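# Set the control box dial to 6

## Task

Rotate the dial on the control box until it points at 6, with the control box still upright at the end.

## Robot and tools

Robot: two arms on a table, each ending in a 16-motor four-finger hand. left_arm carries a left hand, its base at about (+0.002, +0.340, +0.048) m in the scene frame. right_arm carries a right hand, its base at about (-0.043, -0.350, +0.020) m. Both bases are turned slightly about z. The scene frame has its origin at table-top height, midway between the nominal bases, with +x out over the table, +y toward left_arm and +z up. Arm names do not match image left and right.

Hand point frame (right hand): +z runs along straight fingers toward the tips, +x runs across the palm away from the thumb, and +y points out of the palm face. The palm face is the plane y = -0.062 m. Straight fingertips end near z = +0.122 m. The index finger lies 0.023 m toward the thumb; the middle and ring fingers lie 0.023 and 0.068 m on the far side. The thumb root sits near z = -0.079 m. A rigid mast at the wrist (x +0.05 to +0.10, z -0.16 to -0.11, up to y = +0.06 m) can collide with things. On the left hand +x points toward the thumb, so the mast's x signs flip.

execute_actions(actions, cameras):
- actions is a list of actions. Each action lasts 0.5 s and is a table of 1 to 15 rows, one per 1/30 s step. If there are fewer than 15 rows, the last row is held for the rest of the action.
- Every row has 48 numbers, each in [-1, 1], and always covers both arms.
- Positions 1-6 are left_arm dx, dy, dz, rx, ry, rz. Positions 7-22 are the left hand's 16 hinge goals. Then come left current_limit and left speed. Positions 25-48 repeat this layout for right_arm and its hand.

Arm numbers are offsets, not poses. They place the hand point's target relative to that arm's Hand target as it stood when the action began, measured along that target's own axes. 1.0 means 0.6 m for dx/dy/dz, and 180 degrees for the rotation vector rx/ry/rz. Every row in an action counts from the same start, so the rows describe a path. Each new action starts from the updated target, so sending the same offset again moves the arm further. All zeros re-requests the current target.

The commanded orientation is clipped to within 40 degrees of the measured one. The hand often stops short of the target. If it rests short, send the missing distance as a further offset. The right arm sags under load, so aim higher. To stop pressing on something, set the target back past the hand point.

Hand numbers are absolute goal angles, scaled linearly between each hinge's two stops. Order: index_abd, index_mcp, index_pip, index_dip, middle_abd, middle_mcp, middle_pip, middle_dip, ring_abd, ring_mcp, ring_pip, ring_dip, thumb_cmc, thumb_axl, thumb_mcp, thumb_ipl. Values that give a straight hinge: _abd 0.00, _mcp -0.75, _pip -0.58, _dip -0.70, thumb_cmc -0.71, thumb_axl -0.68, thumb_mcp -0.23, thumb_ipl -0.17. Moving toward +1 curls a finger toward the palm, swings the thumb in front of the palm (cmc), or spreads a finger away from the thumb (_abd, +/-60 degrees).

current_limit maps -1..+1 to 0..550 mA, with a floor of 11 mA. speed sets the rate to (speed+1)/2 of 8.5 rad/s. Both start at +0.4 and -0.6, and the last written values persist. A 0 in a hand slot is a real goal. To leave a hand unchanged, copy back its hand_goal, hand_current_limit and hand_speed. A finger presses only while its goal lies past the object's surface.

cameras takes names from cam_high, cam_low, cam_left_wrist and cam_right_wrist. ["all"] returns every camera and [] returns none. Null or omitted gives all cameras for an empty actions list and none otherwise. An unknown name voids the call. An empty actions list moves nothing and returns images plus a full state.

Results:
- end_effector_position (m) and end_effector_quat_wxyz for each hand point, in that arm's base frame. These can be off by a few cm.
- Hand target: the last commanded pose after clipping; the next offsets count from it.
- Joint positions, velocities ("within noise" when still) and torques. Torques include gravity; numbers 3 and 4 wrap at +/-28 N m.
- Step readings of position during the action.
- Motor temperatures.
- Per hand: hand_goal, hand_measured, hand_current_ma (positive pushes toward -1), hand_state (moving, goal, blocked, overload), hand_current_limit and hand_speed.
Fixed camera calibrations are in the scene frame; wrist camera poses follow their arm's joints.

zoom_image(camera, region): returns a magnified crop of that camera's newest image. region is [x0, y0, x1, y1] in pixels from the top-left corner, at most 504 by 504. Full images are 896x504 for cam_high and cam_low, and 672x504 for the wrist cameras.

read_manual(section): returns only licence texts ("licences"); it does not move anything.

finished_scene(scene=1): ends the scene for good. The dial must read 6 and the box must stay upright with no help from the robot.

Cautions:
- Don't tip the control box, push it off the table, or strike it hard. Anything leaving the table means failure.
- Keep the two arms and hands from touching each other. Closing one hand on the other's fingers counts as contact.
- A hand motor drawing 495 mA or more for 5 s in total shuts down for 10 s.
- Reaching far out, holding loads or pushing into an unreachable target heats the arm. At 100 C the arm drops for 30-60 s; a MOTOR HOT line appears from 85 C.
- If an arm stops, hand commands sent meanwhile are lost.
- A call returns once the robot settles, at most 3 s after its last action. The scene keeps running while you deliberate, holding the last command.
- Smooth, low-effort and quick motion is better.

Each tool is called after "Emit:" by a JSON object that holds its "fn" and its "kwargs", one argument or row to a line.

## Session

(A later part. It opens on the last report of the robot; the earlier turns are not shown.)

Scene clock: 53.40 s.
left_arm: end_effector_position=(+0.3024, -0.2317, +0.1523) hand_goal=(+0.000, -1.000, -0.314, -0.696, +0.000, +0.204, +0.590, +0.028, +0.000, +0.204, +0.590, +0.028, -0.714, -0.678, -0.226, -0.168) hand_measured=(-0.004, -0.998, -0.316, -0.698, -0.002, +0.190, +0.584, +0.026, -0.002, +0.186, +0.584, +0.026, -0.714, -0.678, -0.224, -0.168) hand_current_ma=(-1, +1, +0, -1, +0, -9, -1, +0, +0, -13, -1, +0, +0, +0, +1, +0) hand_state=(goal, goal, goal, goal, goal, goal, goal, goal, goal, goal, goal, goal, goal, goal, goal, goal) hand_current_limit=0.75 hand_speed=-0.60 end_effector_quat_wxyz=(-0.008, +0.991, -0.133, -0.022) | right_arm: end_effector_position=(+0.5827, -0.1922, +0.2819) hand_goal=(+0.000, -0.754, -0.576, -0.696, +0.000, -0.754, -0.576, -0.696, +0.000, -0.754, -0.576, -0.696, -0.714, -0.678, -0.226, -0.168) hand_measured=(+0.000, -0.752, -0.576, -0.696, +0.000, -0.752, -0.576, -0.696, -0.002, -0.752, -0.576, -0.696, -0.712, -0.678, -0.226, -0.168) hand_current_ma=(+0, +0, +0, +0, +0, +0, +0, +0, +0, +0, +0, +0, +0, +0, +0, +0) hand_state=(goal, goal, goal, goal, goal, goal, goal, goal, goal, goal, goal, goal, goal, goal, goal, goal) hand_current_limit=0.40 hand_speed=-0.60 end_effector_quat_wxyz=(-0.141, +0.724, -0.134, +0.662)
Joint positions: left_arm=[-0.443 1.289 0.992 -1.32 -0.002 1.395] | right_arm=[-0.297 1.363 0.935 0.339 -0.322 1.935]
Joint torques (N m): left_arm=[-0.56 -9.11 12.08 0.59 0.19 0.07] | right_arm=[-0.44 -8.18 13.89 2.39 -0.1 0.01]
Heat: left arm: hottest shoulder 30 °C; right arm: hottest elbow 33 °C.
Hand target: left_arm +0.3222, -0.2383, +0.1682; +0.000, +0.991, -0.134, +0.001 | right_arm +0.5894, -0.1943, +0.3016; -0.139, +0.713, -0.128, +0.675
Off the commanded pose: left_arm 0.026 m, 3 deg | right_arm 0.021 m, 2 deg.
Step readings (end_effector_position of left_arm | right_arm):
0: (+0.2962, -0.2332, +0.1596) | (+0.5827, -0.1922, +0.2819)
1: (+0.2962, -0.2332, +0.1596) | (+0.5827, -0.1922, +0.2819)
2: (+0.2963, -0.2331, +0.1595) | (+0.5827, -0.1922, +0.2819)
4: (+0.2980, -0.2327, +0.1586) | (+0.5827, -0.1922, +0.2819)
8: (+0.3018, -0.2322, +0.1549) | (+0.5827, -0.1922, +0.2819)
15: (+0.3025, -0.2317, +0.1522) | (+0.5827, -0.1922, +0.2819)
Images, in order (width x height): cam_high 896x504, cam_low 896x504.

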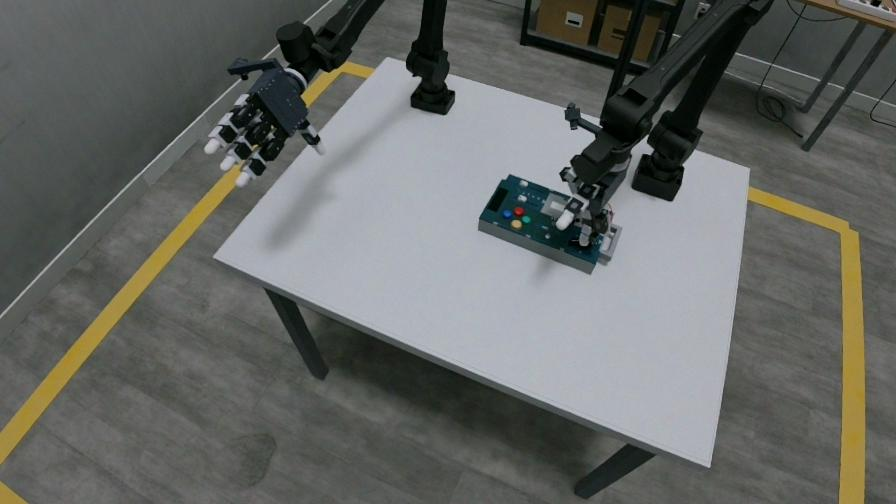

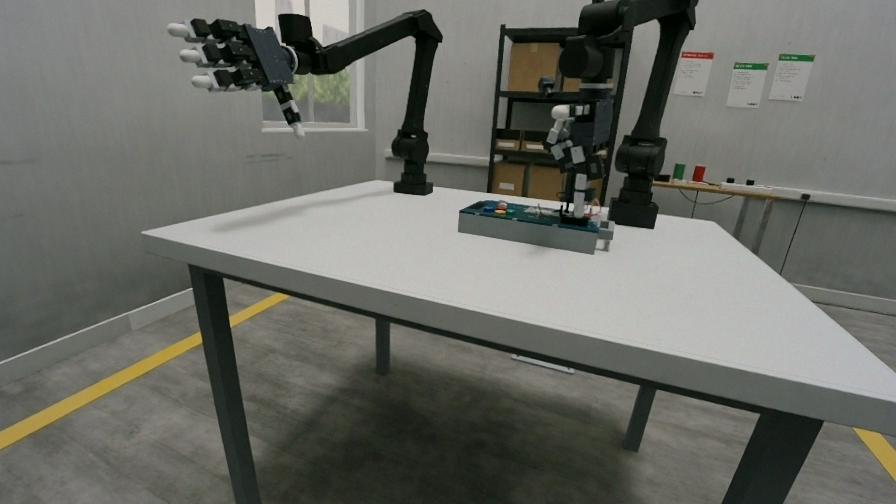

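Emit:
{"fn": "execute_actions", "kwargs": {
  "actions": [
    [[0.0503,0.0069,-0.02,0,0,0,0,-1,-0.314,-0.696,0,0.205,0.591,0.029,0,0.205,0.591,0.029,-0.714,-0.678,-0.226,-0.168,0.75,-0.6,0,0,0,0,0,0,0,-0.754,-0.576,-0.696,0,-0.754,-0.576,-0.696,0,-0.754,-0.576,-0.696,-0.714,-0.678,-0.226,-0.168,0.4,-0.6]]
  ],
  "cameras": ["cam_high", "cam_low"]
}}

Emit:
{"fn": "zoom_image", "kwargs": {
  "camera": "cam_high",
  "region": [550, 200, 620, 270]
}}

Emit:
{"fn": "zoom_image", "kwargs": {
  "camera": "cam_low",
  "region": [550, 180, 610, 240]
}}

Scene clock: 54.70 s.
left_arm: end_effector_position=(+0.3362, -0.2466, +0.1678) hand_goal=(+0.000, -1.000, -0.314, -0.696, +0.000, +0.204, +0.590, +0.028, +0.000, +0.204, +0.590, +0.028, -0.714, -0.678, -0.226, -0.168) hand_measured=(-0.002, -0.998, -0.316, -0.698, -0.002, +0.190, +0.584, +0.026, -0.002, +0.186, +0.584, +0.026, -0.714, -0.678, -0.224, -0.168) hand_current_ma=(+0, +1, +0, -1, +0, -9, -1, +0, +0, -13, -1, +0, +0, +0, +1, +0) hand_state=(goal, goal, goal, goal, goal, goal, goal, goal, goal, goal, goal, goal, goal, goal, goal, goal) hand_current_limit=0.75 hand_speed=-0.60 end_effector_quat_wxyz=(-0.004, +0.991, -0.133, -0.009) | right_arm: end_effector_position=(+0.5827, -0.1922, +0.2819) hand_goal=(+0.000, -0.754, -0.576, -0.696, +0.000, -0.754, -0.576, -0.696, +0.000, -0.754, -0.576, -0.696, -0.714, -0.678, -0.226, -0.168) hand_measured=(+0.000, -0.752, -0.576, -0.696, +0.000, -0.752, -0.576, -0.696, -0.002, -0.752, -0.576, -0.696, -0.712, -0.678, -0.226, -0.168) hand_current_ma=(+0, +0, +0, +0, +0, +0, +0, +0, +0, +0, +0, +0, +0, +0, +0, +0) hand_state=(goal, goal, goal, goal, goal, goal, goal, goal, goal, goal, goal, goal, goal, goal, goal, goal) hand_current_limit=0.40 hand_speed=-0.60 end_effector_quat_wxyz=(-0.141, +0.724, -0.134, +0.662)
Joint positions: left_arm=[-0.44 1.357 1.095 -1.328 -0.002 1.398] | right_arm=[-0.297 1.363 0.935 0.339 -0.322 1.935]
Joint torques (N m): left_arm=[0.15 -9.76 11.97 -0.32 0.22 0.09] | right_arm=[-0.5 -8.12 13.9 2.4 -0.1 0.01]
Heat: left arm: hottest shoulder 30 °C; right arm: hottest elbow 33 °C.
Hand target: left_arm +0.3502, -0.2504, +0.1801; +0.000, +0.991, -0.134, +0.001 | right_arm +0.5894, -0.1943, +0.3016; -0.139, +0.713, -0.128, +0.675
Off the commanded pose: left_arm 0.019 m, 1 deg | right_arm 0.021 m, 2 deg.
Step readings (end_effector_position of left_arm | right_arm):
0: (+0.3024, -0.2317, +0.1523) | (+0.5827, -0.1922, +0.2819)
1: (+0.3027, -0.2318, +0.1524) | (+0.5827, -0.1922, +0.2819)
2: (+0.3040, -0.2323, +0.1531) | (+0.5827, -0.1922, +0.2819)
4: (+0.3117, -0.2354, +0.1570) | (+0.5827, -0.1922, +0.2819)
8: (+0.3314, -0.2444, +0.1665) | (+0.5827, -0.1922, +0.2819)
15: (+0.3364, -0.2467, +0.1681) | (+0.5827, -0.1922, +0.2819)
Images, in order (width x height): cam_high 896x504, cam_low 896x504.

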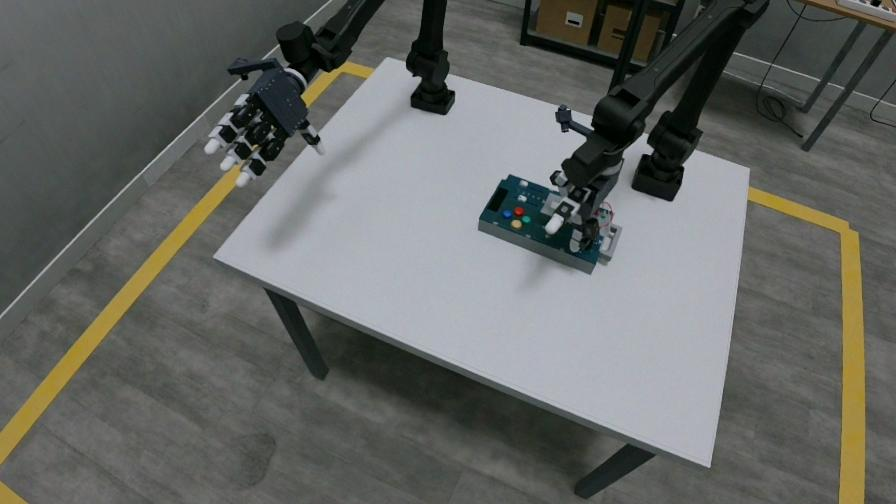

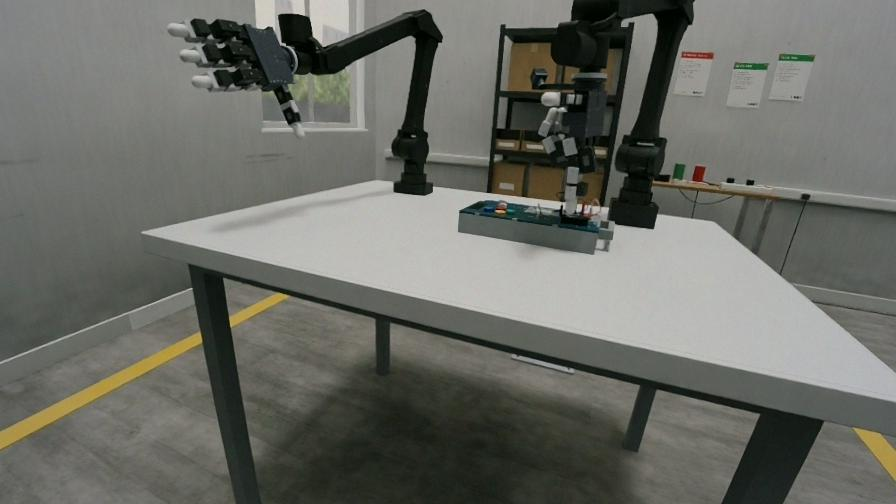

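Scaled by 7.200 from the camera's 896x504 image, which has a finer 1280x720 frame.

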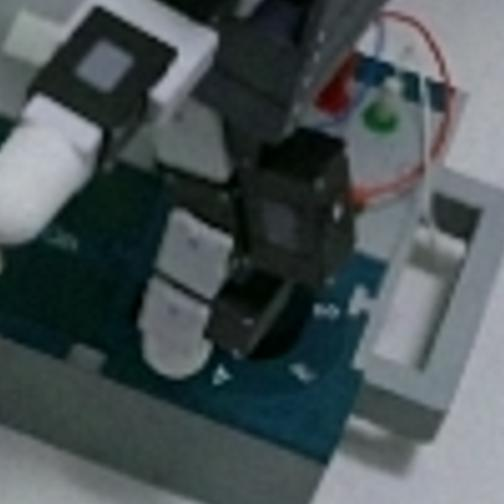

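Scaled by 8.400 from the camera's 896x504 image, which has a finer 1280x720 frame.

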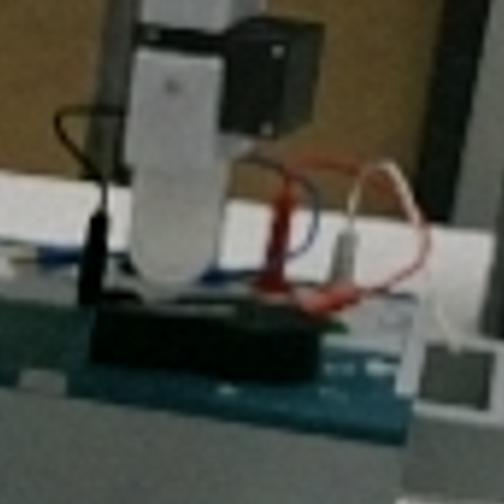

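Emit:
{"fn": "execute_actions", "kwargs": {
  "actions": [
    [[-0.0193,0.0053,0.0583,0,0,0,0,-1,-0.314,-0.696,0,0.205,0.591,0.029,0,0.205,0.591,0.029,-0.714,-0.678,-0.226,-0.168,0.75,-0.6,0,0,0,0,0,0,0,-0.754,-0.576,-0.696,0,-0.754,-0.576,-0.696,0,-0.754,-0.576,-0.696,-0.714,-0.678,-0.226,-0.168,0.4,-0.6]]
  ],
  "cameras": ["cam_high", "cam_low"]
}}

Emit:
{"fn": "zoom_image", "kwargs": {
  "camera": "cam_high",
  "region": [550, 200, 620, 270]
}}

Emit:
{"fn": "zoom_image", "kwargs": {
  "camera": "cam_low",
  "region": [550, 180, 610, 240]
}}

Scene clock: 56.00 s.
left_arm: end_effector_position=(+0.3376, -0.2472, +0.1507) hand_goal=(+0.000, -1.000, -0.314, -0.696, +0.000, +0.204, +0.590, +0.028, +0.000, +0.204, +0.590, +0.028, -0.714, -0.678, -0.226, -0.168) hand_measured=(-0.002, -0.998, -0.316, -0.698, -0.002, +0.190, +0.584, +0.026, -0.002, +0.186, +0.584, +0.026, -0.714, -0.678, -0.224, -0.168) hand_current_ma=(+0, +1, +0, -1, +0, -9, -1, +0, +0, -13, -1, +0, +0, +0, +1, +0) hand_state=(goal, goal, goal, goal, goal, goal, goal, goal, goal, goal, goal, goal, goal, goal, goal, goal) hand_current_limit=0.75 hand_speed=-0.60 end_effector_quat_wxyz=(+0.000, +0.991, -0.133, +0.003) | right_arm: end_effector_position=(+0.5827, -0.1922, +0.2819) hand_goal=(+0.000, -0.754, -0.576, -0.696, +0.000, -0.754, -0.576, -0.696, +0.000, -0.754, -0.576, -0.696, -0.714, -0.678, -0.226, -0.168) hand_measured=(+0.000, -0.752, -0.576, -0.696, +0.000, -0.752, -0.576, -0.696, -0.002, -0.752, -0.576, -0.696, -0.712, -0.678, -0.226, -0.168) hand_current_ma=(+0, +0, +0, +0, +0, +0, +0, +0, +0, +0, +0, +0, +0, +0, +0, +0) hand_state=(goal, goal, goal, goal, goal, goal, goal, goal, goal, goal, goal, goal, goal, goal, goal, goal) hand_current_limit=0.40 hand_speed=-0.60 end_effector_quat_wxyz=(-0.141, +0.724, -0.134, +0.662)
Joint positions: left_arm=[-0.44 1.359 1.048 -1.254 -0.002 1.398] | right_arm=[-0.297 1.363 0.935 0.339 -0.322 1.935]
Joint torques (N m): left_arm=[-1.49 -9.88 8.24 0.51 0.2 -0.07] | right_arm=[-0.44 -8.12 13.89 2.4 -0.1 0.01]
Heat: left arm: hottest shoulder 30 °C; right arm: hottest elbow 33 °C.
Hand target: left_arm +0.3383, -0.2504, +0.1452; +0.000, +0.991, -0.134, +0.001 | right_arm +0.5894, -0.1943, +0.3016; -0.139, +0.713, -0.128, +0.675
Off the commanded pose: left_arm 0.006 m, 0 deg | right_arm 0.021 m, 2 deg.
Step readings (end_effector_position of left_arm | right_arm):
0: (+0.3362, -0.2466, +0.1678) | (+0.5827, -0.1922, +0.2819)
1: (+0.3362, -0.2466, +0.1678) | (+0.5827, -0.1922, +0.2819)
2: (+0.3367, -0.2468, +0.1679) | (+0.5827, -0.1922, +0.2819)
4: (+0.3395, -0.2482, +0.1667) | (+0.5827, -0.1922, +0.2819)
8: (+0.3398, -0.2483, +0.1576) | (+0.5827, -0.1922, +0.2819)
15: (+0.3369, -0.2469, +0.1505) | (+0.5827, -0.1922, +0.2819)
Images, in order (width x height): cam_high 896x504, cam_low 896x504.

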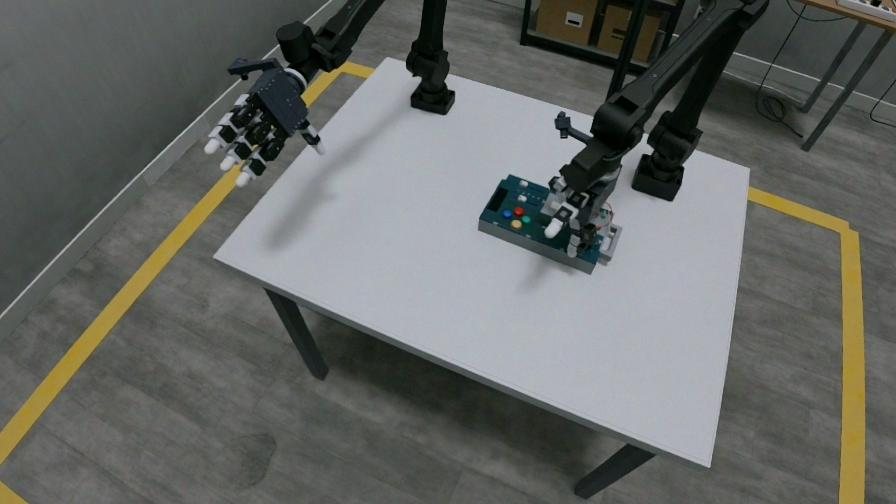

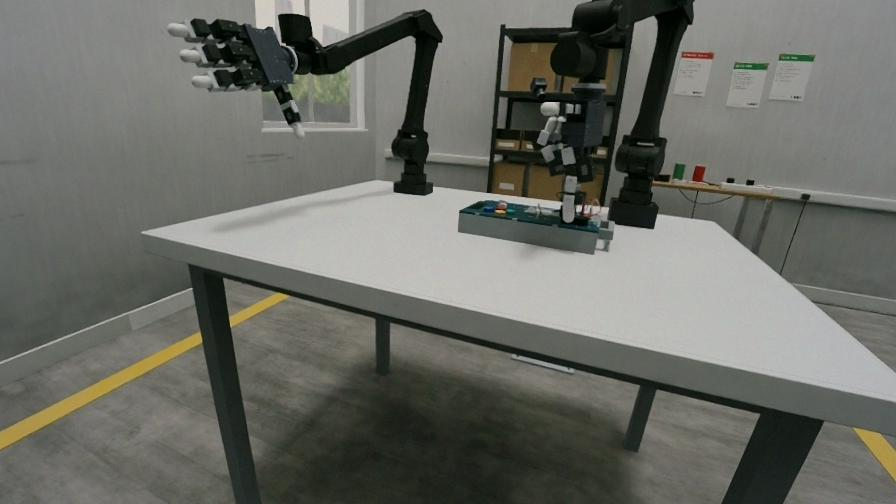

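Scaled by 7.200 from the camera's 896x504 image, which has a finer 1280x720 frame.

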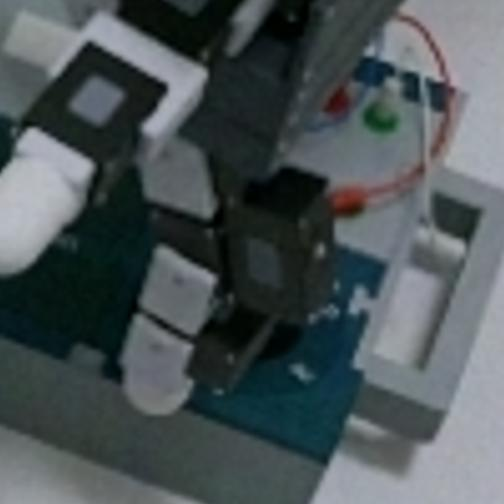

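Scaled by 8.400 from the camera's 896x504 image, which has a finer 1280x720 frame.

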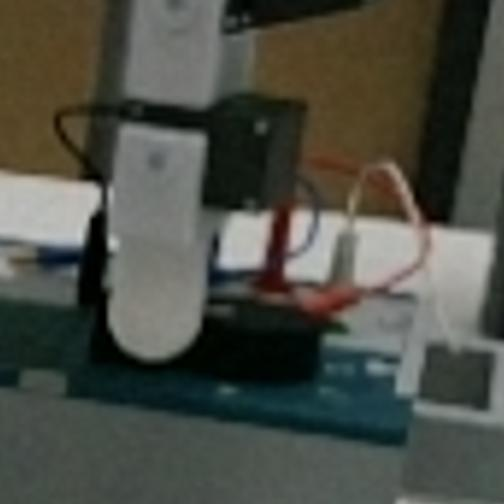

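Emit:
{"fn": "execute_actions", "kwargs": {
  "actions": [
    [[-0.029,0.008,0.0233,0,0,0,0,-1,-0.314,-0.696,0,0.205,0.591,0.029,0,0.205,0.591,0.029,-0.714,-0.678,-0.226,-0.168,0.75,-0.6,0,0,0,0,0,0,0,-0.754,-0.576,-0.696,0,-0.754,-0.576,-0.696,0,-0.754,-0.576,-0.696,-0.714,-0.678,-0.226,-0.168,0.4,-0.6]]
  ],
  "cameras": ["cam_high", "cam_low"]
}}

Emit:
{"fn": "zoom_image", "kwargs": {
  "camera": "cam_high",
  "region": [550, 200, 620, 270]
}}

Emit:
{"fn": "zoom_image", "kwargs": {
  "camera": "cam_low",
  "region": [550, 180, 610, 240]
}}

Scene clock: 57.20 s.
left_arm: end_effector_position=(+0.3266, -0.2480, +0.1351) hand_goal=(+0.000, -1.000, -0.314, -0.696, +0.000, +0.204, +0.590, +0.028, +0.000, +0.204, +0.590, +0.028, -0.714, -0.678, -0.226, -0.168) hand_measured=(-0.014, -1.000, -0.320, -0.698, -0.002, +0.190, +0.584, +0.026, -0.002, +0.186, +0.584, +0.026, -0.714, -0.678, -0.222, -0.168) hand_current_ma=(-7, +0, -2, +0, +0, -9, -1, +0, +0, -13, -1, +0, +0, +0, +1, +0) hand_state=(goal, goal, goal, goal, goal, goal, goal, goal, goal, goal, goal, goal, goal, goal, goal, goal) hand_current_limit=0.75 hand_speed=-0.60 end_effector_quat_wxyz=(-0.001, +0.991, -0.133, +0.005) | right_arm: end_effector_position=(+0.5827, -0.1922, +0.2819) hand_goal=(+0.000, -0.754, -0.576, -0.696, +0.000, -0.754, -0.576, -0.696, +0.000, -0.754, -0.576, -0.696, -0.714, -0.678, -0.226, -0.168) hand_measured=(+0.000, -0.752, -0.576, -0.696, +0.000, -0.752, -0.576, -0.696, -0.002, -0.752, -0.576, -0.696, -0.712, -0.678, -0.226, -0.168) hand_current_ma=(+0, +0, +0, +0, +0, +0, +0, +0, +0, +0, +0, +0, +0, +0, +0, +0) hand_state=(goal, goal, goal, goal, goal, goal, goal, goal, goal, goal, goal, goal, goal, goal, goal, goal) hand_current_limit=0.40 hand_speed=-0.60 end_effector_quat_wxyz=(-0.141, +0.724, -0.134, +0.662)
Joint positions: left_arm=[-0.456 1.346 0.992 -1.209 -0.004 1.382] | right_arm=[-0.297 1.363 0.935 0.339 -0.322 1.935]
Joint torques (N m): left_arm=[-2.2 -10.81 7.15 0.42 0.29 -0.11] | right_arm=[-0.44 -8.18 13.89 2.41 -0.1 0.01]
Heat: left arm: hottest shoulder 30 °C; right arm: hottest elbow 33 °C.
Hand target: left_arm +0.3202, -0.2504, +0.1311; +0.000, +0.991, -0.134, +0.001 | right_arm +0.5894, -0.1943, +0.3016; -0.139, +0.713, -0.128, +0.675
Off the commanded pose: left_arm 0.008 m, 0 deg | right_arm 0.021 m, 2 deg.
Step readings (end_effector_position of left_arm | right_arm):
0: (+0.3376, -0.2472, +0.1507) | (+0.5827, -0.1922, +0.2819)
1: (+0.3374, -0.2472, +0.1504) | (+0.5827, -0.1922, +0.2819)
2: (+0.3370, -0.2474, +0.1492) | (+0.5827, -0.1922, +0.2819)
4: (+0.3343, -0.2476, +0.1439) | (+0.5827, -0.1922, +0.2819)
8: (+0.3270, -0.2475, +0.1352) | (+0.5827, -0.1922, +0.2819)
15: (+0.3263, -0.2479, +0.1351) | (+0.5827, -0.1922, +0.2819)
Images, in order (width x height): cam_high 896x504, cam_low 896x504.

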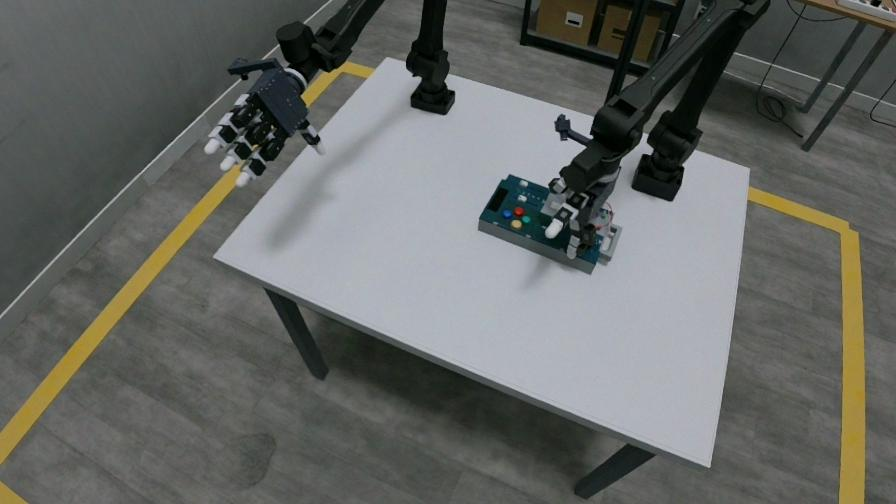

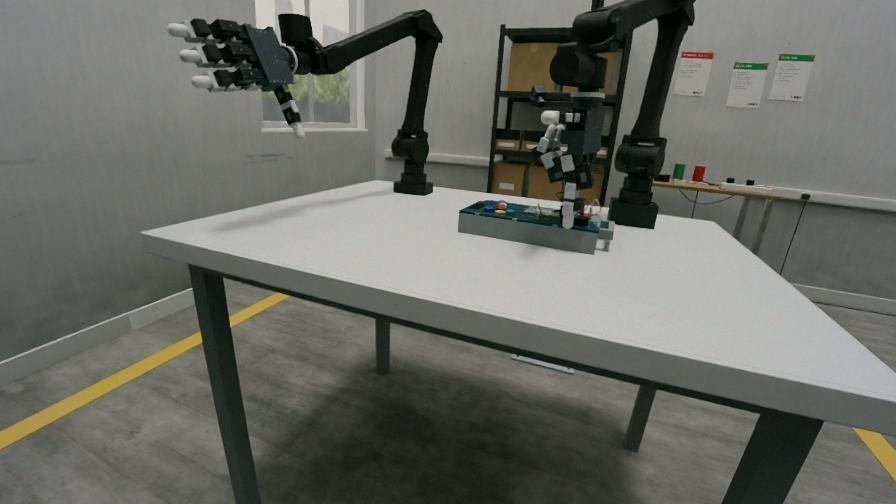

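Scaled by 7.200 from the camera's 896x504 image, which has a finer 1280x720 frame.

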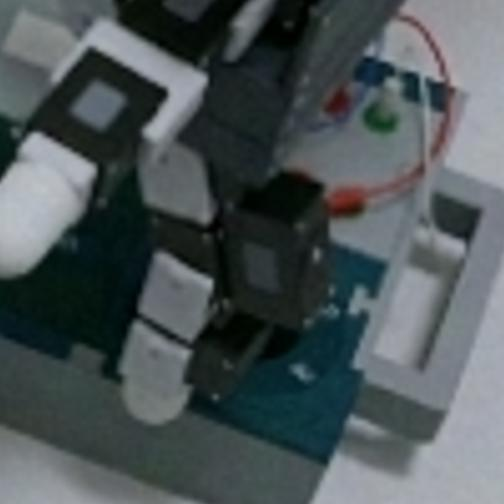

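Scaled by 8.400 from the camera's 896x504 image, which has a finer 1280x720 frame.

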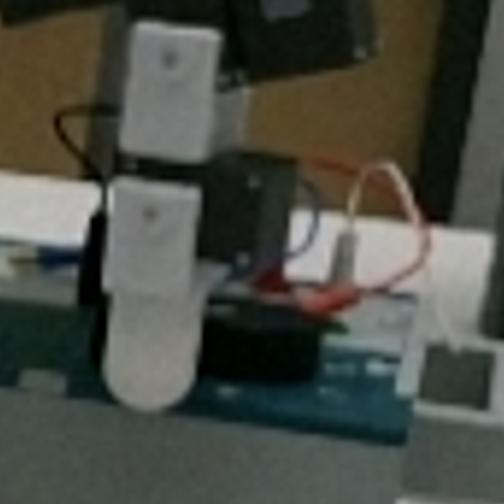

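Emit:
{"fn": "execute_actions", "kwargs": {
  "actions": [
    [[-0.0433,0.031,-0.0067,0,0,0,0,-1,-0.314,-0.696,0,0.205,0.591,0.029,0,0.205,0.591,0.029,-0.714,-0.678,-0.226,-0.168,0.75,-0.6,0,0,0,0,0,0,0,-0.754,-0.576,-0.696,0,-0.754,-0.576,-0.696,0,-0.754,-0.576,-0.696,-0.714,-0.678,-0.226,-0.168,0.4,-0.6]]
  ],
  "cameras": ["cam_high", "cam_low"]
}}

Emit:
{"fn": "zoom_image", "kwargs": {
  "camera": "cam_high",
  "region": [550, 200, 620, 270]
}}

Emit:
{"fn": "zoom_image", "kwargs": {
  "camera": "cam_low",
  "region": [550, 180, 610, 240]
}}

Scene clock: 58.90 s.
left_arm: end_effector_position=(+0.2978, -0.2616, +0.1381) hand_goal=(+0.000, -1.000, -0.314, -0.696, +0.000, +0.204, +0.590, +0.028, +0.000, +0.204, +0.590, +0.028, -0.714, -0.678, -0.226, -0.168) hand_measured=(-0.020, -1.000, -0.318, -0.700, -0.002, +0.190, +0.584, +0.026, -0.002, +0.186, +0.584, +0.026, -0.714, -0.678, -0.222, -0.168) hand_current_ma=(-12, +0, -1, -1, +0, -9, -1, +0, +0, -13, -1, +0, +0, +0, +1, +0) hand_state=(blocked, goal, goal, goal, goal, goal, goal, goal, goal, goal, goal, goal, goal, goal, goal, goal) hand_current_limit=0.75 hand_speed=-0.60 end_effector_quat_wxyz=(+0.002, +0.991, -0.135, +0.010) | right_arm: end_effector_position=(+0.5827, -0.1922, +0.2819) hand_goal=(+0.000, -0.754, -0.576, -0.696, +0.000, -0.754, -0.576, -0.696, +0.000, -0.754, -0.576, -0.696, -0.714, -0.678, -0.226, -0.168) hand_measured=(+0.000, -0.752, -0.576, -0.696, +0.000, -0.752, -0.576, -0.696, -0.002, -0.752, -0.576, -0.696, -0.712, -0.678, -0.226, -0.168) hand_current_ma=(+0, +0, +0, +0, +0, +0, +0, +0, +0, +0, +0, +0, +0, +0, +0, +0) hand_state=(goal, goal, goal, goal, goal, goal, goal, goal, goal, goal, goal, goal, goal, goal, goal, goal) hand_current_limit=0.40 hand_speed=-0.60 end_effector_quat_wxyz=(-0.141, +0.724, -0.134, +0.662)
Joint positions: left_arm=[-0.527 1.285 0.944 -1.208 -0.004 1.314] | right_arm=[-0.297 1.363 0.935 0.339 -0.322 1.935]
Joint torques (N m): left_arm=[-1.85 -10.11 7.46 -0.21 0.23 -0.12] | right_arm=[-0.5 -8.12 13.9 2.4 -0.1 0.01]
Motor temperatures (°C): left_arm=[27 30 29 26 24 21] | right_arm=[22 27 34 25 22 23]
Heat: left arm: hottest shoulder 30 °C; right arm: hottest elbow 34 °C.
Hand target: left_arm +0.2901, -0.2614, +0.1351; +0.000, +0.991, -0.134, +0.001 | right_arm +0.5894, -0.1943, +0.3016; -0.139, +0.713, -0.128, +0.675
Off the commanded pose: left_arm 0.008 m, 1 deg | right_arm 0.021 m, 2 deg.
Step readings (end_effector_position of left_arm | right_arm):
0: (+0.3266, -0.2480, +0.1351) | (+0.5827, -0.1922, +0.2819)
1: (+0.3263, -0.2480, +0.1350) | (+0.5827, -0.1922, +0.2819)
2: (+0.3254, -0.2483, +0.1349) | (+0.5827, -0.1922, +0.2819)
4: (+0.3204, -0.2501, +0.1352) | (+0.5827, -0.1922, +0.2819)
8: (+0.3025, -0.2584, +0.1387) | (+0.5827, -0.1922, +0.2819)
15: (+0.2973, -0.2614, +0.1380) | (+0.5827, -0.1922, +0.2819)
Images, in order (width x height): cam_high 896x504, cam_low 896x504.

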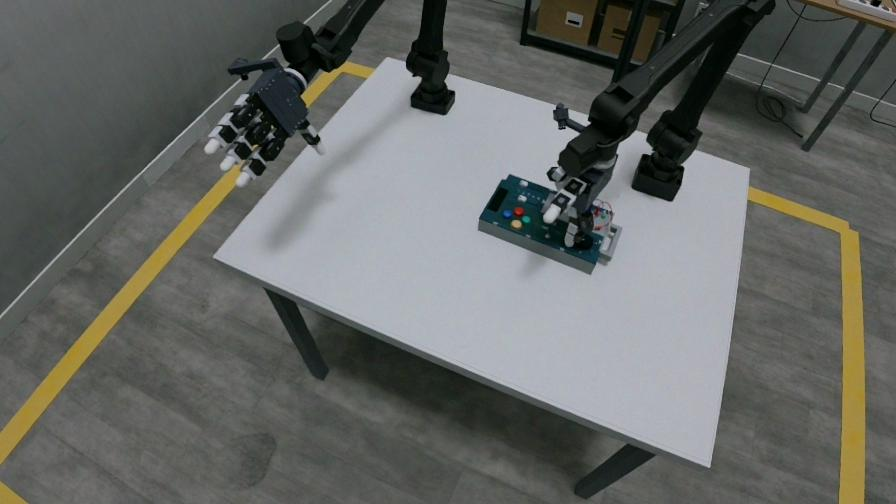

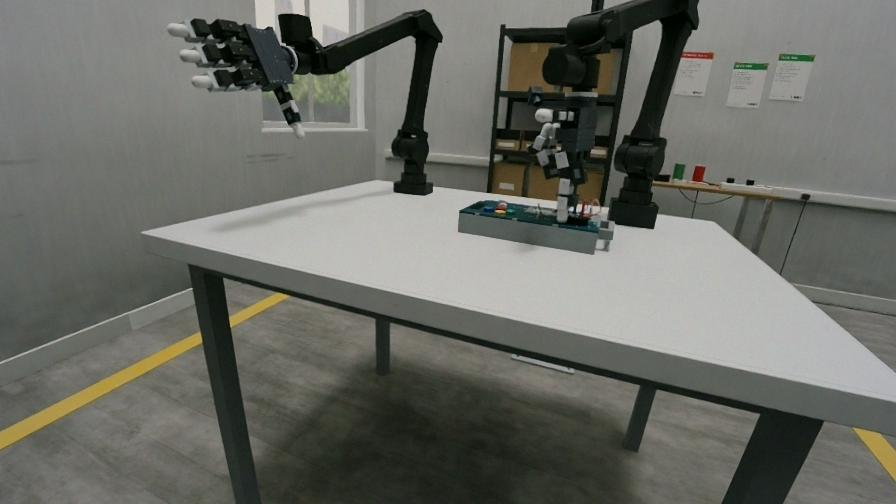

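Scaled by 7.200 from the camera's 896x504 image, which has a finer 1280x720 frame.

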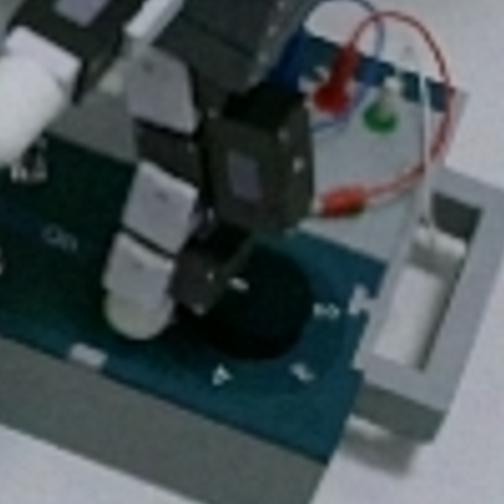

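Scaled by 8.400 from the camera's 896x504 image, which has a finer 1280x720 frame.

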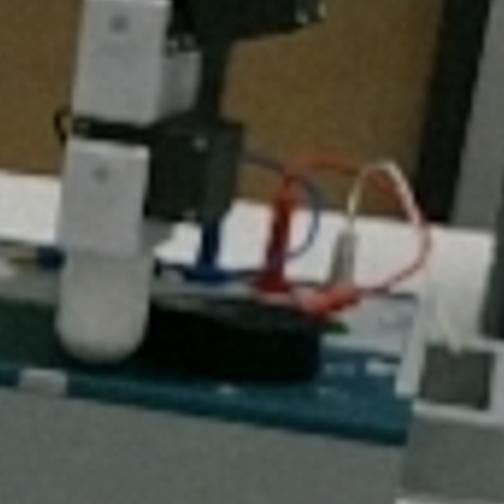

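Emit:
{"fn": "execute_actions", "kwargs": {
  "actions": [
    [[-0.0318,0.0036,0,0,0,0,0,-1,-0.314,-0.696,0,0.205,0.591,0.029,0,0.205,0.591,0.029,-0.714,-0.678,-0.226,-0.168,0.75,-0.6,0,0,0,0,0,0,0,-0.754,-0.576,-0.696,0,-0.754,-0.576,-0.696,0,-0.754,-0.576,-0.696,-0.714,-0.678,-0.226,-0.168,0.4,-0.6]]
  ],
  "cameras": ["cam_high", "cam_low"]
}}

Emit:
{"fn": "zoom_image", "kwargs": {
  "camera": "cam_high",
  "region": [550, 200, 620, 270]
}}

Emit:
{"fn": "zoom_image", "kwargs": {
  "camera": "cam_low",
  "region": [550, 180, 610, 240]
}}

Scene clock: 60.03 s.
left_arm: end_effector_position=(+0.2777, -0.2590, +0.1373) hand_goal=(+0.000, -1.000, -0.314, -0.696, +0.000, +0.204, +0.590, +0.028, +0.000, +0.204, +0.590, +0.028, -0.714, -0.678, -0.226, -0.168) hand_measured=(-0.014, -0.996, -0.314, -0.698, -0.002, +0.190, +0.584, +0.026, -0.002, +0.186, +0.584, +0.026, -0.714, -0.678, -0.222, -0.168) hand_current_ma=(-7, +1, +0, +0, +0, -9, -1, +0, +0, -13, -1, +0, +0, +0, +1, +0) hand_state=(goal, goal, goal, goal, goal, goal, goal, goal, goal, goal, goal, goal, goal, goal, goal, goal) hand_current_limit=0.75 hand_speed=-0.60 end_effector_quat_wxyz=(+0.002, +0.991, -0.135, +0.008) | right_arm: end_effector_position=(+0.5827, -0.1922, +0.2819) hand_goal=(+0.000, -0.754, -0.576, -0.696, +0.000, -0.754, -0.576, -0.696, +0.000, -0.754, -0.576, -0.696, -0.714, -0.678, -0.226, -0.168) hand_measured=(+0.000, -0.752, -0.576, -0.696, +0.000, -0.752, -0.576, -0.696, -0.002, -0.752, -0.576, -0.696, -0.712, -0.678, -0.226, -0.168) hand_current_ma=(+0, +0, +0, +0, +0, +0, +0, +0, +0, +0, +0, +0, +0, +0, +0, +0) hand_state=(goal, goal, goal, goal, goal, goal, goal, goal, goal, goal, goal, goal, goal, goal, goal, goal) hand_current_limit=0.40 hand_speed=-0.60 end_effector_quat_wxyz=(-0.141, +0.724, -0.134, +0.662)
Joint positions: left_arm=[-0.55 1.238 0.901 -1.217 -0.002 1.292] | right_arm=[-0.297 1.363 0.935 0.339 -0.322 1.935]
Joint torques (N m): left_arm=[-2.02 -8.94 7.79 -0.08 0.18 -0.11] | right_arm=[-0.44 -8.18 13.9 2.41 -0.1 0.01]
Heat: left arm: hottest shoulder 30 °C; right arm: hottest elbow 34 °C.
Hand target: left_arm +0.2711, -0.2584, +0.1350; +0.000, +0.991, -0.134, +0.000 | right_arm +0.5894, -0.1943, +0.3016; -0.139, +0.713, -0.128, +0.675
Off the commanded pose: left_arm 0.007 m, 1 deg | right_arm 0.021 m, 2 deg.
Step readings (end_effector_position of left_arm | right_arm):
0: (+0.2978, -0.2616, +0.1381) | (+0.5827, -0.1922, +0.2819)
1: (+0.2977, -0.2615, +0.1379) | (+0.5827, -0.1922, +0.2819)
2: (+0.2969, -0.2613, +0.1374) | (+0.5827, -0.1922, +0.2819)
4: (+0.2932, -0.2606, +0.1374) | (+0.5827, -0.1922, +0.2819)
8: (+0.2821, -0.2599, +0.1376) | (+0.5827, -0.1922, +0.2819)
15: (+0.2776, -0.2590, +0.1373) | (+0.5827, -0.1922, +0.2819)
Images, in order (width x height): cam_high 896x504, cam_low 896x504.

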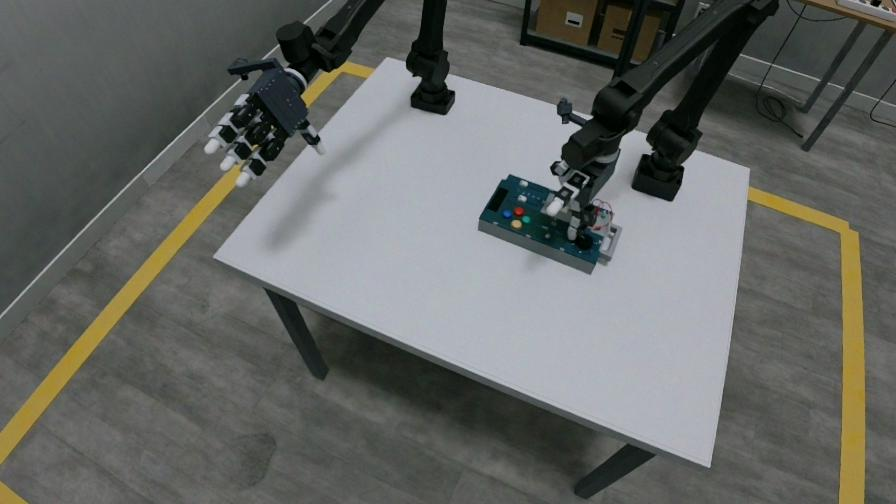

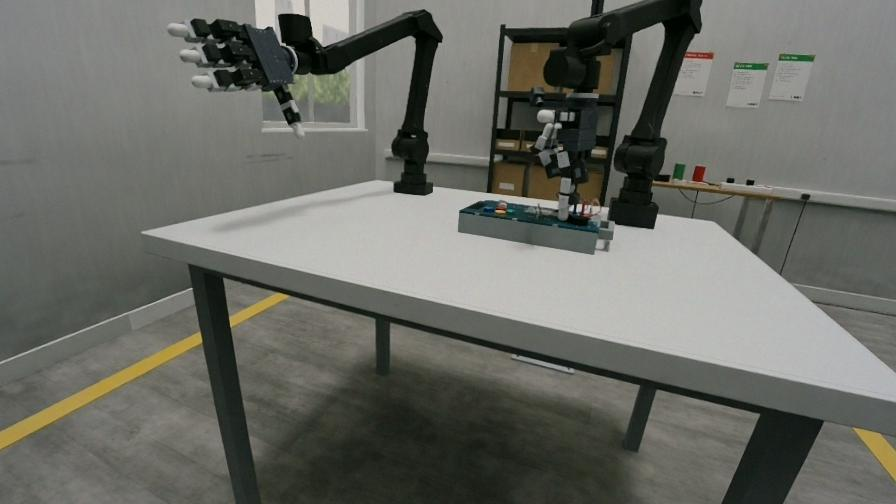

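Scaled by 7.200 from the camera's 896x504 image, which has a finer 1280x720 frame.

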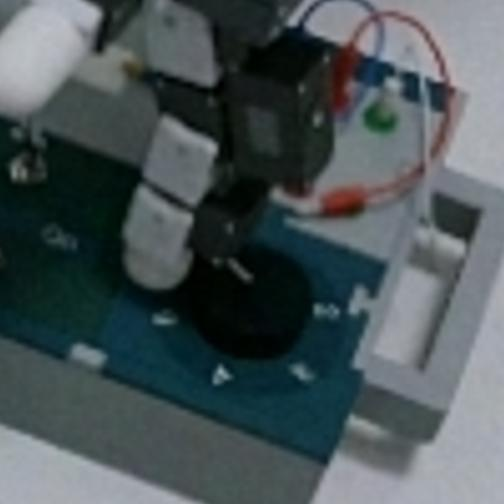

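Scaled by 8.400 from the camera's 896x504 image, which has a finer 1280x720 frame.

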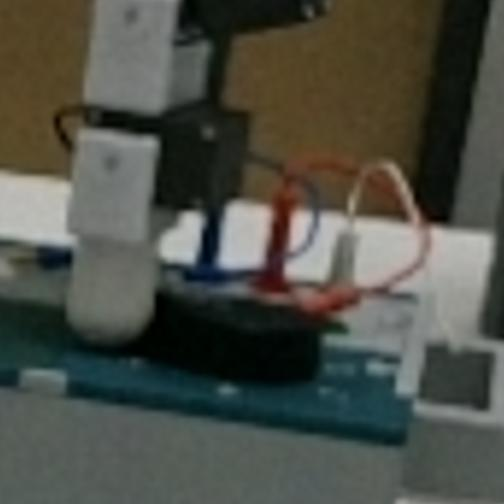

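Emit:
{"fn": "execute_actions", "kwargs": {
  "actions": [
    [[0.0535,0.006,-0.0167,0,0,0,0,-1,-0.314,-0.696,0,0.205,0.591,0.029,0,0.205,0.591,0.029,-0.714,-0.678,-0.226,-0.168,0.75,-0.6,0,0,0,0,0,0,0,-0.754,-0.576,-0.696,0,-0.754,-0.576,-0.696,0,-0.754,-0.576,-0.696,-0.714,-0.678,-0.226,-0.168,0.4,-0.6]]
  ],
  "cameras": ["cam_high", "cam_low", "cam_left_wrist"]
}}

Emit:
{"fn": "zoom_image", "kwargs": {
  "camera": "cam_high",
  "region": [550, 200, 620, 270]
}}

Emit:
{"fn": "zoom_image", "kwargs": {
  "camera": "cam_low",
  "region": [550, 180, 610, 240]
}}

Scene clock: 61.37 s.
left_arm: end_effector_position=(+0.2858, -0.2640, +0.1365) hand_goal=(+0.000, -1.000, -0.314, -0.696, +0.000, +0.204, +0.590, +0.028, +0.000, +0.204, +0.590, +0.028, -0.714, -0.678, -0.226, -0.168) hand_measured=(+0.032, -1.000, -0.318, -0.698, -0.002, +0.190, +0.584, +0.026, -0.002, +0.186, +0.584, +0.026, -0.714, -0.678, -0.222, -0.168) hand_current_ma=(+25, +0, -1, +0, +0, -9, -1, +0, +0, -13, -1, +0, +0, +0, +1, +0) hand_state=(blocked, goal, goal, goal, goal, goal, goal, goal, goal, goal, goal, goal, goal, goal, goal, goal) hand_current_limit=0.75 hand_speed=-0.60 end_effector_quat_wxyz=(-0.004, +0.991, -0.135, -0.007) | right_arm: end_effector_position=(+0.5827, -0.1922, +0.2819) hand_goal=(+0.000, -0.754, -0.576, -0.696, +0.000, -0.754, -0.576, -0.696, +0.000, -0.754, -0.576, -0.696, -0.714, -0.678, -0.226, -0.168) hand_measured=(+0.000, -0.752, -0.576, -0.696, +0.000, -0.752, -0.576, -0.696, -0.002, -0.752, -0.576, -0.696, -0.712, -0.678, -0.226, -0.168) hand_current_ma=(+0, +0, +0, +0, +0, +0, +0, +0, +0, +0, +0, +0, +0, +0, +0, +0) hand_state=(goal, goal, goal, goal, goal, goal, goal, goal, goal, goal, goal, goal, goal, goal, goal, goal) hand_current_limit=0.40 hand_speed=-0.60 end_effector_quat_wxyz=(-0.141, +0.724, -0.134, +0.662)
Joint positions: left_arm=[-0.55 1.286 0.944 -1.245 -0.002 1.292] | right_arm=[-0.297 1.363 0.935 0.339 -0.322 1.935]
Joint torques (N m): left_arm=[-0.44 -7.06 11.33 0.14 0.2 0.05] | right_arm=[-0.44 -8.18 13.9 2.4 -0.1 0.01]
Heat: left arm: hottest shoulder 30 °C; right arm: hottest elbow 34 °C.
Hand target: left_arm +0.3011, -0.2704, +0.1451; +0.000, +0.991, -0.134, +0.000 | right_arm +0.5894, -0.1943, +0.3016; -0.139, +0.713, -0.128, +0.675
Off the commanded pose: left_arm 0.019 m, 1 deg | right_arm 0.021 m, 2 deg.
Step readings (end_effector_position of left_arm | right_arm):
0: (+0.2777, -0.2590, +0.1373) | (+0.5827, -0.1922, +0.2819)
1: (+0.2777, -0.2590, +0.1373) | (+0.5827, -0.1922, +0.2819)
2: (+0.2776, -0.2589, +0.1372) | (+0.5827, -0.1922, +0.2819)
4: (+0.2786, -0.2595, +0.1372) | (+0.5827, -0.1922, +0.2819)
8: (+0.2840, -0.2629, +0.1365) | (+0.5827, -0.1922, +0.2819)
15: (+0.2858, -0.2640, +0.1365) | (+0.5827, -0.1922, +0.2819)
camera_calibration:
cam_left_wrist: T_world_to_cam=[[-0.537818, 0.842936, 0.0145285, 0.342633], [0.607464, 0.375515, 0.699983, -0.210812], [0.584585, 0.385289, -0.714012, 0.155454], [0, 0, 0, 1]] pos_world=[0.221459, -0.269549, 0.253583]
Images, in order (width x height): cam_high 896x504, cam_low 896x504, cam_left_wrist 672x504.

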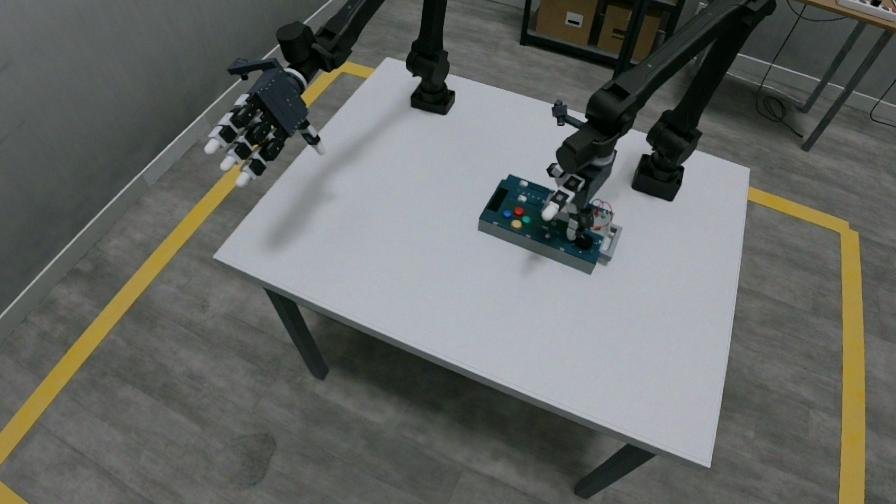

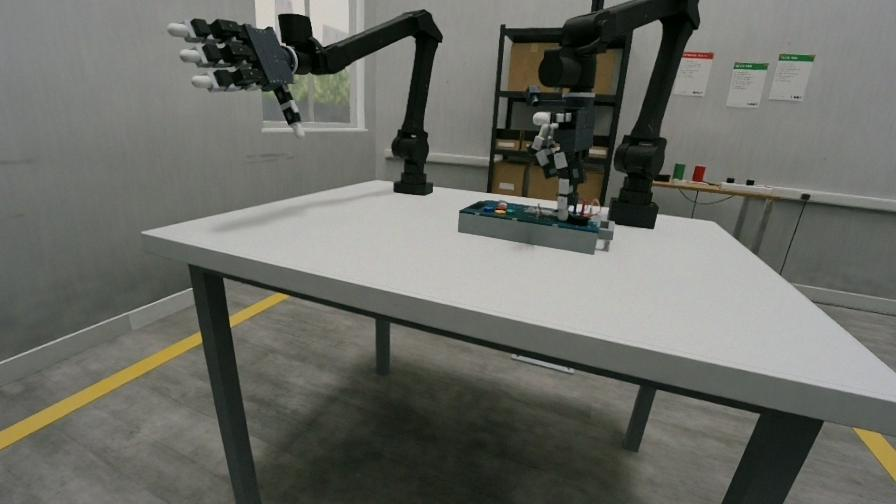

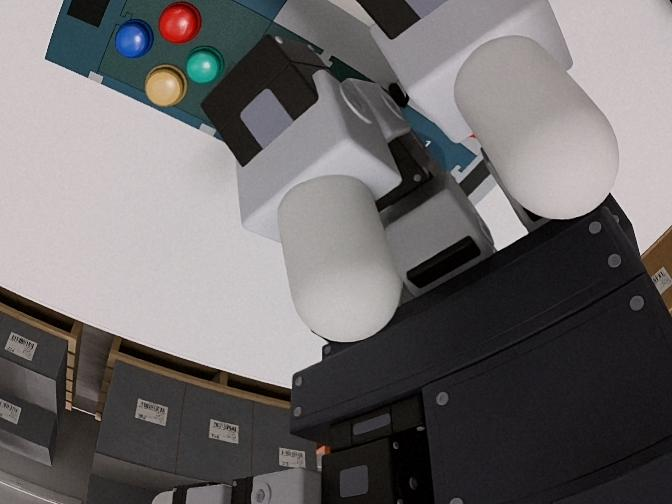

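Scaled by 7.200 from the camera's 896x504 image, which has a finer 1280x720 frame.

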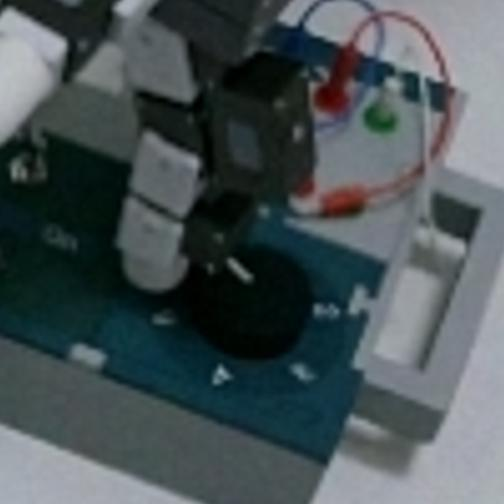

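Scaled by 8.400 from the camera's 896x504 image, which has a finer 1280x720 frame.

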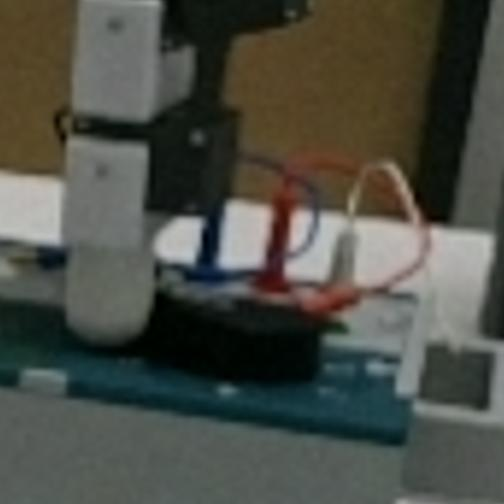

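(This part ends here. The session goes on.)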